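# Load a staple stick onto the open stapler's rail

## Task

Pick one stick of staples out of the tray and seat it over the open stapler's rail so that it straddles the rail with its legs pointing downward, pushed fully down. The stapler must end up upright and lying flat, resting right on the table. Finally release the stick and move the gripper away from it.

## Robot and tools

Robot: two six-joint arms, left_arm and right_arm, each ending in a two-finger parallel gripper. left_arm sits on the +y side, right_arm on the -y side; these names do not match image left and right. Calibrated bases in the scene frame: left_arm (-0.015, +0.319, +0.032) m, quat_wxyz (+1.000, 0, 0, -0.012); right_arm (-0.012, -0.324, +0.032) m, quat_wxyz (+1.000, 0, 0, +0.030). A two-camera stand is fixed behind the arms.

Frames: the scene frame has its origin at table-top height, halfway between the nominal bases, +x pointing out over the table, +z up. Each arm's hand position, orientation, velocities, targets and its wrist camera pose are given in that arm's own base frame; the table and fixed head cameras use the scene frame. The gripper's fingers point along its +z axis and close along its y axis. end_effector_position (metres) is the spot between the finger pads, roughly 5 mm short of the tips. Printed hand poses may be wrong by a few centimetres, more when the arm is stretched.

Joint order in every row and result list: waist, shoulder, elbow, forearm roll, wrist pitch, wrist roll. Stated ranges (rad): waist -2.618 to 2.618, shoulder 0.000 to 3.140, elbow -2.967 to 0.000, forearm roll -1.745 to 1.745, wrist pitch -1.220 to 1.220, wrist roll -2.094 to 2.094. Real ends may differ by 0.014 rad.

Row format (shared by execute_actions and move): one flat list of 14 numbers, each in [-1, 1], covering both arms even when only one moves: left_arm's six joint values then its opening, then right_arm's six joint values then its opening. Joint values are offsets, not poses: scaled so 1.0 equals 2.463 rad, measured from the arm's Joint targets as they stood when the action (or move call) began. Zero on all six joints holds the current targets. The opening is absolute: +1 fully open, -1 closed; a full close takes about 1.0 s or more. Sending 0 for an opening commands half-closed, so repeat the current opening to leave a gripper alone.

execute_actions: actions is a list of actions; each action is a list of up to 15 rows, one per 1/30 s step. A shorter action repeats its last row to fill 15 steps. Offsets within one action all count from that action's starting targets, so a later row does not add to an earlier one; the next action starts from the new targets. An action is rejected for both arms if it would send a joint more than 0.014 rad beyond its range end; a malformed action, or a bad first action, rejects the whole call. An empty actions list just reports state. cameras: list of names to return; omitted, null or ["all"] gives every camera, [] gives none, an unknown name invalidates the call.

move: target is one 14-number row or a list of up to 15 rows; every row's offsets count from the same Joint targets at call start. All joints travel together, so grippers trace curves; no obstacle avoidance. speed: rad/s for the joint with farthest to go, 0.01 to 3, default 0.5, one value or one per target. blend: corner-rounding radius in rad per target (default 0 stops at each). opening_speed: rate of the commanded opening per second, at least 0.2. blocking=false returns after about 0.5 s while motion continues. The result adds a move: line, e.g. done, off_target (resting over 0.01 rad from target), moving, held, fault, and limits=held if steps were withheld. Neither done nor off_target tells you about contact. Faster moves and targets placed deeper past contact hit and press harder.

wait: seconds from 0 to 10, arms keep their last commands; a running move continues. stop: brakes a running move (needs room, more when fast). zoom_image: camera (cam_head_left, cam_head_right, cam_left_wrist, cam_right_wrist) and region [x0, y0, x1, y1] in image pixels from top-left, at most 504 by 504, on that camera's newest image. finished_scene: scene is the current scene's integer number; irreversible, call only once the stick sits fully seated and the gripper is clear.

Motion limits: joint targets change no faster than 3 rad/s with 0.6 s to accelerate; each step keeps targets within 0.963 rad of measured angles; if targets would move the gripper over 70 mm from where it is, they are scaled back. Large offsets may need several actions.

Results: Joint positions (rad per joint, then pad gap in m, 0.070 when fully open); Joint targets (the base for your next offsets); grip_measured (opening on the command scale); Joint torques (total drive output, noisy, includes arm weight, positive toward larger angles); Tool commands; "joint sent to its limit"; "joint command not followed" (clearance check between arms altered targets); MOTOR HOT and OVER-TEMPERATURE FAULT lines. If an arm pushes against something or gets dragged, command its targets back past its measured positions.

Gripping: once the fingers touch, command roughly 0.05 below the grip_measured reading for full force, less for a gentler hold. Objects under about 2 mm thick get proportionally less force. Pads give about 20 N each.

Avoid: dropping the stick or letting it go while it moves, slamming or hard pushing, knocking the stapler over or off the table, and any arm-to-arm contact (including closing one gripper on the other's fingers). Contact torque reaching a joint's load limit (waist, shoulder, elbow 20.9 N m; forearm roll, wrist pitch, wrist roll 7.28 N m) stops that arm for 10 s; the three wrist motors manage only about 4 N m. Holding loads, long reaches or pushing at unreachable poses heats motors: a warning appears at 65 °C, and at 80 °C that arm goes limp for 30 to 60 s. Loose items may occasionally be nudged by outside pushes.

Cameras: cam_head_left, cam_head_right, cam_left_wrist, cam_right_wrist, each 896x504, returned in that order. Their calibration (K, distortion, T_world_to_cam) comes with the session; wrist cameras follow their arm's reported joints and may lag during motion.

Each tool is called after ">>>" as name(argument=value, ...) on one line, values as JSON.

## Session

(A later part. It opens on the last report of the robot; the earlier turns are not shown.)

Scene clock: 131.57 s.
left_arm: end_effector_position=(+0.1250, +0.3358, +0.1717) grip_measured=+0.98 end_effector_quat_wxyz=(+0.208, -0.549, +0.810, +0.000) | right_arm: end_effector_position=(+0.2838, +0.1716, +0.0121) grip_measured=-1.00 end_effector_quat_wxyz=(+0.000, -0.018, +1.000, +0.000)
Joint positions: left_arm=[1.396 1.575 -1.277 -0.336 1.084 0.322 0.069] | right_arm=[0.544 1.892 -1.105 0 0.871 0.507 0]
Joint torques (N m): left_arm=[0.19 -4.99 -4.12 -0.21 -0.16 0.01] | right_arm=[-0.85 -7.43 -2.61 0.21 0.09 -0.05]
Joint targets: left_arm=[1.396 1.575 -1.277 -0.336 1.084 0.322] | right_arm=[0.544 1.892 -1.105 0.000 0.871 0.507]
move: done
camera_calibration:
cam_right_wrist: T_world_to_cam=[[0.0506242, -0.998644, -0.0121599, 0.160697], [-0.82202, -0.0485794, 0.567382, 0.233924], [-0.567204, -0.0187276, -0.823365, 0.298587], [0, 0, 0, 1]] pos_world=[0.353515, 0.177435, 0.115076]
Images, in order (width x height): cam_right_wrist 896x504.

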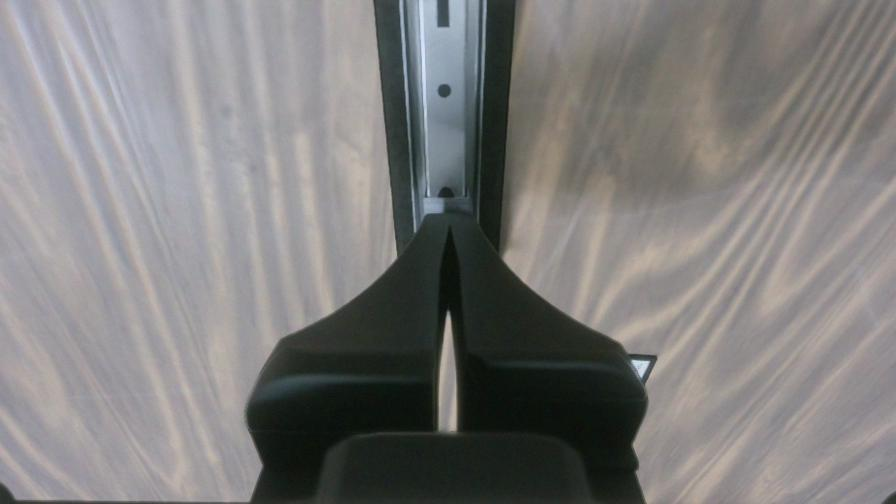

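>>> move(target=[0,0,0,0,0,0,1,0.0005,0.0045,0.0034,0,-0.0079,0,-1], speed=0.03, cameras=[])

>>> move(target=[0,0,0,0,0,0,1,0,0.0012,0.0009,0,-0.0021,0,-1], speed=0.03, cameras=["cam_right_wrist"])

Scene clock: 133.77 s.
left_arm: end_effector_position=(+0.1250, +0.3358, +0.1717) grip_measured=+0.98 end_effector_quat_wxyz=(+0.208, -0.549, +0.810, +0.000) | right_arm: end_effector_position=(+0.2836, +0.1719, +0.0068) grip_measured=-1.00 end_effector_quat_wxyz=(+0.000, -0.019, +1.000, +0.000)
Joint positions: left_arm=[1.396 1.575 -1.277 -0.336 1.084 0.322 0.069] | right_arm=[0.545 1.903 -1.096 0 0.852 0.507 0]
Joint torques (N m): left_arm=[0.2 -4.97 -4.1 -0.21 -0.16 0.01] | right_arm=[0.67 -6.96 -2.32 0.18 -0.05 -0.06]
Joint targets: left_arm=[1.396 1.575 -1.277 -0.336 1.084 0.322] | right_arm=[0.545 1.903 -1.097 0.000 0.852 0.507]
move: done
No camera images: "cameras" was empty.

Scene clock: 134.47 s.
left_arm: end_effector_position=(+0.1250, +0.3358, +0.1717) grip_measured=+0.98 end_effector_quat_wxyz=(+0.208, -0.549, +0.810, +0.000) | right_arm: end_effector_position=(+0.2837, +0.1719, +0.0055) grip_measured=-1.00 end_effector_quat_wxyz=(+0.000, -0.019, +1.000, +0.000)
Joint positions: left_arm=[1.396 1.575 -1.277 -0.336 1.084 0.322 0.069] | right_arm=[0.545 1.906 -1.095 0 0.847 0.507 0]
Joint torques (N m): left_arm=[0.19 -4.98 -4.1 -0.21 -0.17 0.01] | right_arm=[0.84 -6.96 -2.04 0.16 -0.16 -0.01]
Joint targets: left_arm=[1.396 1.575 -1.277 -0.336 1.084 0.322] | right_arm=[0.545 1.906 -1.094 0.000 0.847 0.507]
move: done
camera_calibration:
cam_right_wrist: T_world_to_cam=[[0.0514593, -0.998599, -0.0123505, 0.160644], [-0.822173, -0.0493815, 0.567092, 0.237744], [-0.566907, -0.0190279, -0.823562, 0.293014], [0, 0, 0, 1]] pos_world=[0.353312, 0.177734, 0.108477]
Images, in order (width x height): cam_right_wrist 896x504.

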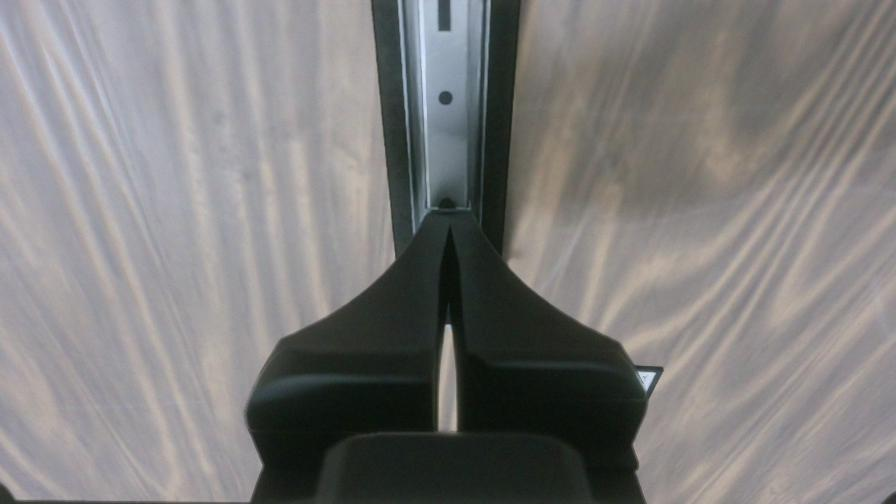

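>>> move(target=[0,0,0,0,0,0,1,0,0.0012,0.0009,0,-0.0021,0,-1], speed=0.03, cameras=[])

>>> move(target=[0,0,0,0,0,0,1,0,0.0008,0.0006,0,-0.0014,0,-1], speed=0.03, cameras=[])

Scene clock: 136.20 s.
left_arm: end_effector_position=(+0.1250, +0.3358, +0.1717) grip_measured=+0.98 end_effector_quat_wxyz=(+0.208, -0.549, +0.810, +0.000) | right_arm: end_effector_position=(+0.2837, +0.1719, +0.0042) grip_measured=-1.00 end_effector_quat_wxyz=(+0.000, -0.019, +1.000, +0.000)
Joint positions: left_arm=[1.396 1.575 -1.277 -0.336 1.084 0.322 0.069] | right_arm=[0.545 1.909 -1.093 0 0.842 0.507 0]
Joint torques (N m): left_arm=[0.18 -4.99 -4.1 -0.21 -0.17 0.01] | right_arm=[0.72 -6.85 -2.02 0.16 -0.15 -0.01]
Joint targets: left_arm=[1.396 1.575 -1.277 -0.336 1.084 0.322] | right_arm=[0.545 1.909 -1.092 0.000 0.841 0.507]
move: done
No camera images: "cameras" was empty.

Scene clock: 136.90 s.
left_arm: end_effector_position=(+0.1250, +0.3358, +0.1717) grip_measured=+0.98 end_effector_quat_wxyz=(+0.208, -0.549, +0.810, +0.000) | right_arm: end_effector_position=(+0.2835, +0.1718, +0.0033) grip_measured=-1.00 end_effector_quat_wxyz=(+0.000, -0.019, +1.000, +0.000)
Joint positions: left_arm=[1.396 1.575 -1.277 -0.336 1.084 0.322 0.069] | right_arm=[0.545 1.911 -1.091 0 0.839 0.507 0]
Joint torques (N m): left_arm=[0.19 -4.99 -4.12 -0.21 -0.16 0.01] | right_arm=[0.72 -6.06 -1.9 0.16 -0.34 0.02]
Joint targets: left_arm=[1.396 1.575 -1.277 -0.336 1.084 0.322] | right_arm=[0.545 1.911 -1.091 0.000 0.838 0.507]
move: done
No camera images: "cameras" was empty.

Continue in 0.8 mm steps.

>>> move(target=[0,0,0,0,0,0,1,0,0.0008,0.0006,0,-0.0014,0,-1], speed=0.03, cameras=[])

>>> move(target=[0,0,0,0,0,0,1,0,0.0008,0.0006,0,-0.0014,0,-1], speed=0.03, cameras=["cam_right_wrist"])

>>> zoom_image(camera="cam_right_wrist", region=[370, 130, 530, 290])

Scene clock: 139.10 s.
left_arm: end_effector_position=(+0.1250, +0.3358, +0.1717) grip_measured=+0.98 end_effector_quat_wxyz=(+0.208, -0.549, +0.810, +0.000) | right_arm: end_effector_position=(+0.2843, +0.1723, +0.0028) grip_measured=-1.00 end_effector_quat_wxyz=(+0.002, -0.019, +1.000, +0.001)
Joint positions: left_arm=[1.396 1.575 -1.277 -0.336 1.084 0.322 0.069] | right_arm=[0.545 1.911 -1.09 0 0.833 0.507 0]
Joint torques (N m): left_arm=[0.2 -4.98 -4.1 -0.21 -0.16 0.01] | right_arm=[0.19 -0.8 -0.28 0.02 0.05 0.02]
Joint targets: left_arm=[1.396 1.575 -1.277 -0.336 1.084 0.322] | right_arm=[0.545 1.913 -1.089 0.000 0.835 0.507]
move: done
No camera images: "cameras" was empty.

Scene clock: 139.80 s.
left_arm: end_effector_position=(+0.1250, +0.3358, +0.1717) grip_measured=+0.98 end_effector_quat_wxyz=(+0.208, -0.549, +0.810, +0.000) | right_arm: end_effector_position=(+0.2844, +0.1723, +0.0025) grip_measured=-1.00 end_effector_quat_wxyz=(+0.002, -0.019, +1.000, +0.001)
Joint positions: left_arm=[1.396 1.575 -1.277 -0.336 1.084 0.322 0.069] | right_arm=[0.545 1.912 -1.09 0 0.832 0.507 0]
Joint torques (N m): left_arm=[0.19 -4.98 -4.1 -0.21 -0.17 0.01] | right_arm=[-0.82 4.6 3.67 0 -0.1 -0.01]
Joint targets: left_arm=[1.396 1.575 -1.277 -0.336 1.084 0.322] | right_arm=[0.545 1.915 -1.088 0.000 0.831 0.507]
move: done
camera_calibration:
cam_right_wrist: T_world_to_cam=[[0.051585, -0.998568, -0.0141758, 0.160927], [-0.82402, -0.0505789, 0.564298, 0.240823], [-0.564207, -0.0174282, -0.825449, 0.289897], [0, 0, 0, 1]] pos_world=[0.353704, 0.177929, 0.105681]
Images, in order (width x height): cam_right_wrist 896x504.

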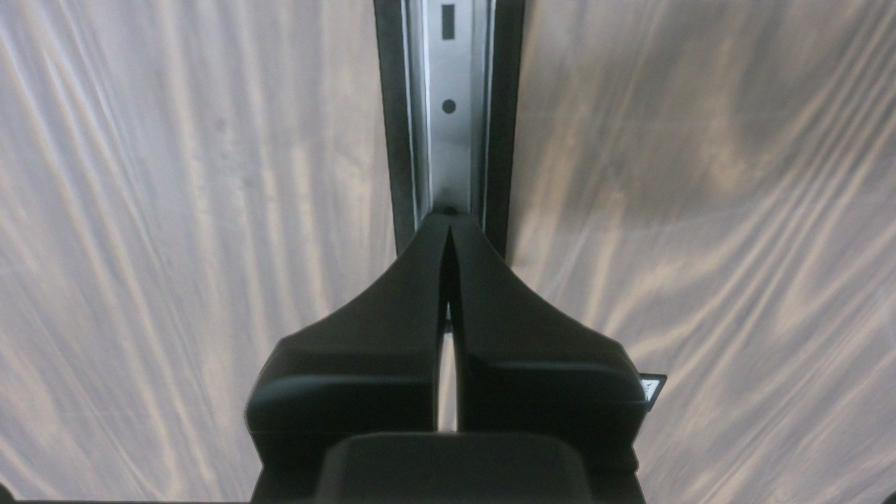

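Scaled by 3.150 from the camera's 896x504 image, which has a finer 1280x720 frame.

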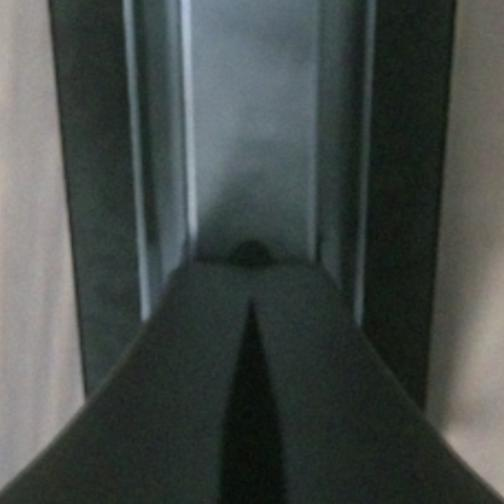

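>>> move(target=[[0,0,0,0,0,0,1,0,-0.0033,-0.0026,0,0.006,0,-1],[0,0,0,0,0,0,1,0,-0.0422,-0.0463,0,0.0881,0,-1]], speed=[0.03,0.15], cameras=["cam_right_wrist"])

>>> zoom_image(camera="cam_right_wrist", region=[370, 100, 530, 260])

Scene clock: 145.43 s.
left_arm: end_effector_position=(+0.1250, +0.3358, +0.1717) grip_measured=+0.98 end_effector_quat_wxyz=(+0.208, -0.549, +0.810, +0.000) | right_arm: end_effector_position=(+0.2848, +0.1726, +0.0606) grip_measured=-1.00 end_effector_quat_wxyz=(+0.000, -0.019, +1.000, +0.000)
Joint positions: left_arm=[1.396 1.575 -1.277 -0.336 1.084 0.322 0.069] | right_arm=[0.545 1.811 -1.202 0 1.049 0.507 0]
Joint torques (N m): left_arm=[0.19 -4.99 -4.1 -0.21 -0.16 0.01] | right_arm=[-0.83 -7.92 -2.85 -0.06 -0.19 -0.03]
Joint targets: left_arm=[1.396 1.575 -1.277 -0.336 1.084 0.322] | right_arm=[0.545 1.811 -1.202 0.000 1.048 0.507]
move: done
camera_calibration:
cam_right_wrist: T_world_to_cam=[[0.0514591, -0.998594, -0.0126923, 0.162021], [-0.822375, -0.0495821, 0.566782, 0.207593], [-0.566614, -0.0187283, -0.82377, 0.338906], [0, 0, 0, 1]] pos_world=[0.354411, 0.178434, 0.163577]
Images, in order (width x height): cam_right_wrist 896x504.

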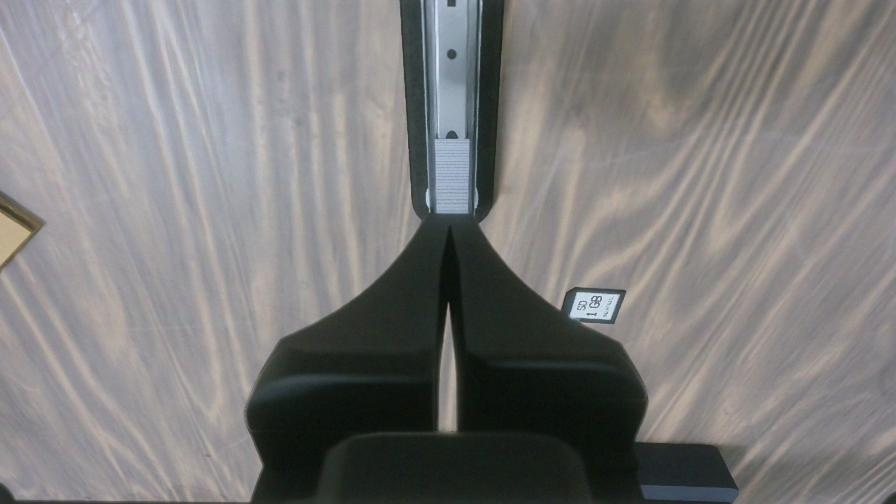

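Scaled by 3.150 from the camera's 896x504 image, which has a finer 1280x720 frame.

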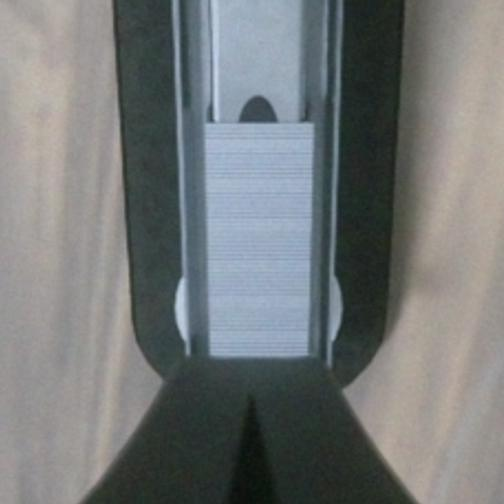

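>>> move(target=[[0,0,0,0,0,0,1,0,-0.2132,0.1969,0,-0.2286,-0.2058,-1],[0,0,0,0,0,0,1,-0.1,-0.2132,0.1969,0,-0.2286,-0.2058,-1]], speed=0.4)

>>> zoom_image(camera="cam_right_wrist", region=[200, 50, 500, 300])

>>> zoom_image(camera="cam_head_left", region=[490, 170, 590, 310])

Scene clock: 150.73 s.
left_arm: end_effector_position=(+0.1250, +0.3358, +0.1717) grip_measured=+0.98 end_effector_quat_wxyz=(+0.208, -0.549, +0.810, +0.000) | right_arm: end_effector_position=(+0.3019, +0.0927, +0.1253) grip_measured=-1.00 end_effector_quat_wxyz=(+0.294, -0.142, +0.944, +0.044)
Joint positions: left_arm=[1.396 1.575 -1.277 -0.336 1.084 0.322 0.069] | right_arm=[0.298 1.286 -0.716 0 0.485 -0.001 0]
Joint torques (N m): left_arm=[0.19 -4.98 -4.1 -0.21 -0.16 0.01] | right_arm=[0.65 -2.46 -4.59 0.05 -0.43 0]
Joint targets: left_arm=[1.396 1.575 -1.277 -0.336 1.084 0.322] | right_arm=[0.299 1.286 -0.717 0.000 0.485 0.000]
move: done
camera_calibration:
cam_right_wrist: T_world_to_cam=[[0.311247, -0.950327, -0.00196734, -0.00214978], [-0.950329, -0.311248, -0.000276797, 0.314952], [-0.000349283, 0.00195577, -0.999998, 0.249601], [0, 0, 0, 1]] pos_world=[0.300064, 0.0954968, 0.249684]

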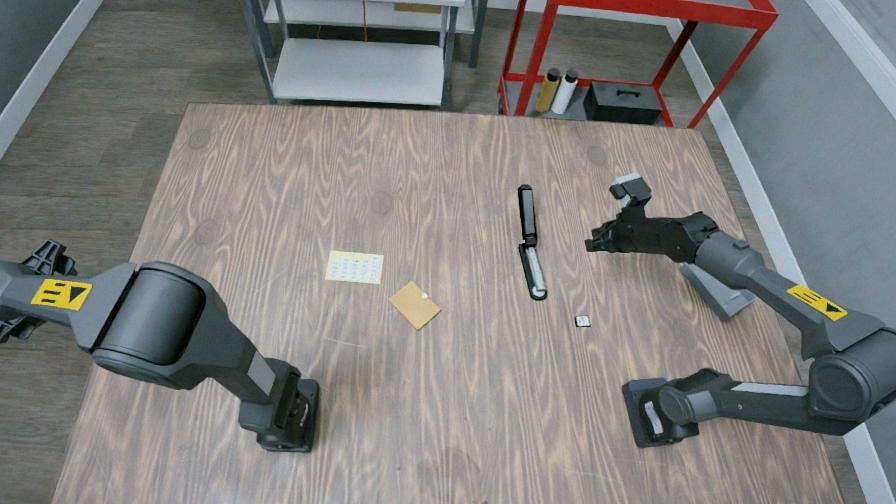

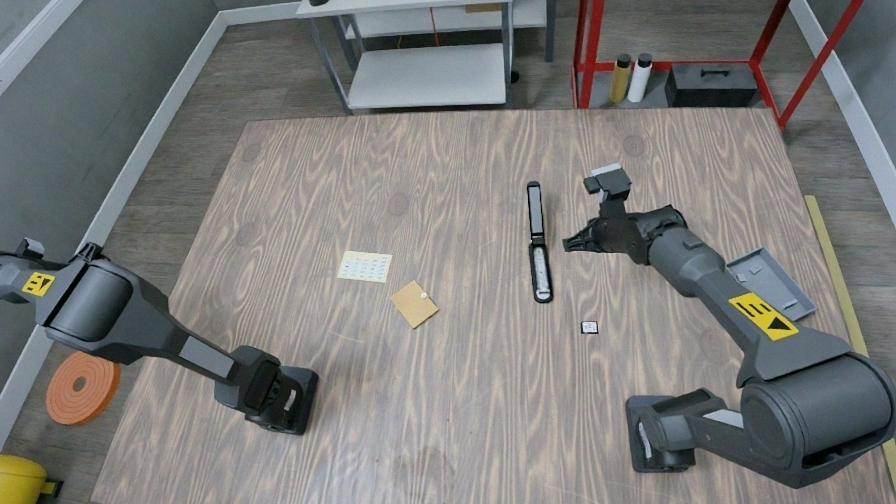

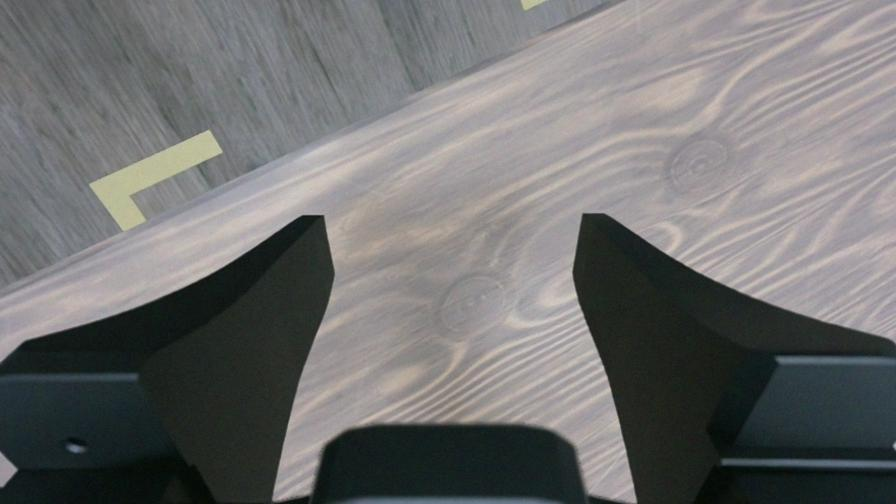

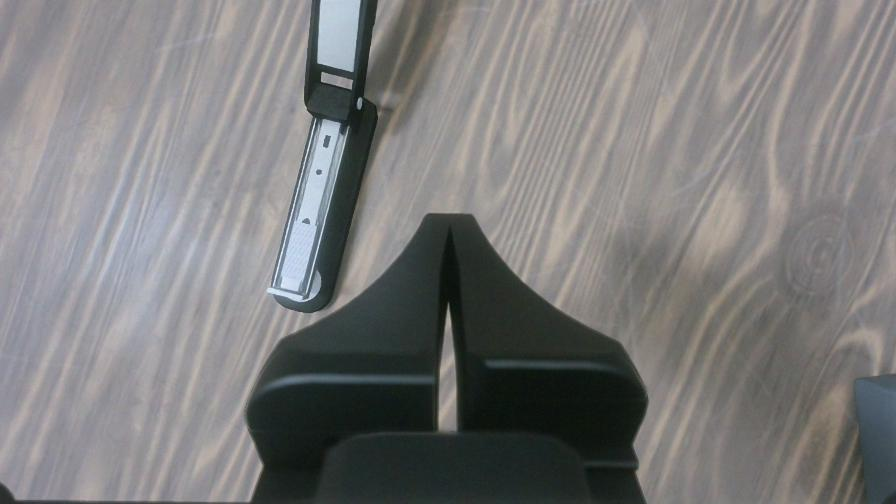

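Scaled by 1.680 from the camera's 896x504 image, which has a finer 1280x720 frame.

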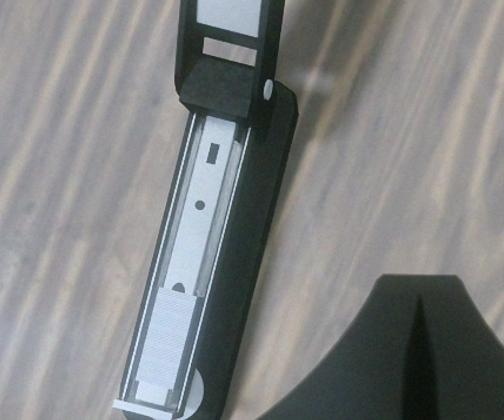

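Scaled by 3.600 from the camera's 896x504 image, which has a finer 1280x720 frame.

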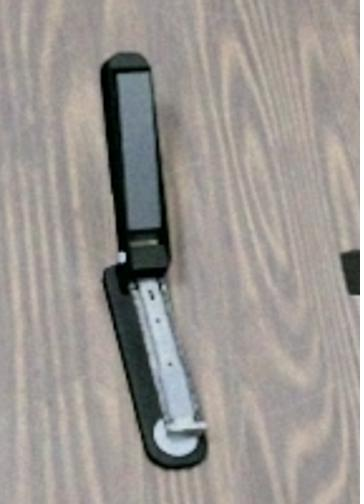

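>>> finished_scene(scene=1)

The scene is finished: the task was done.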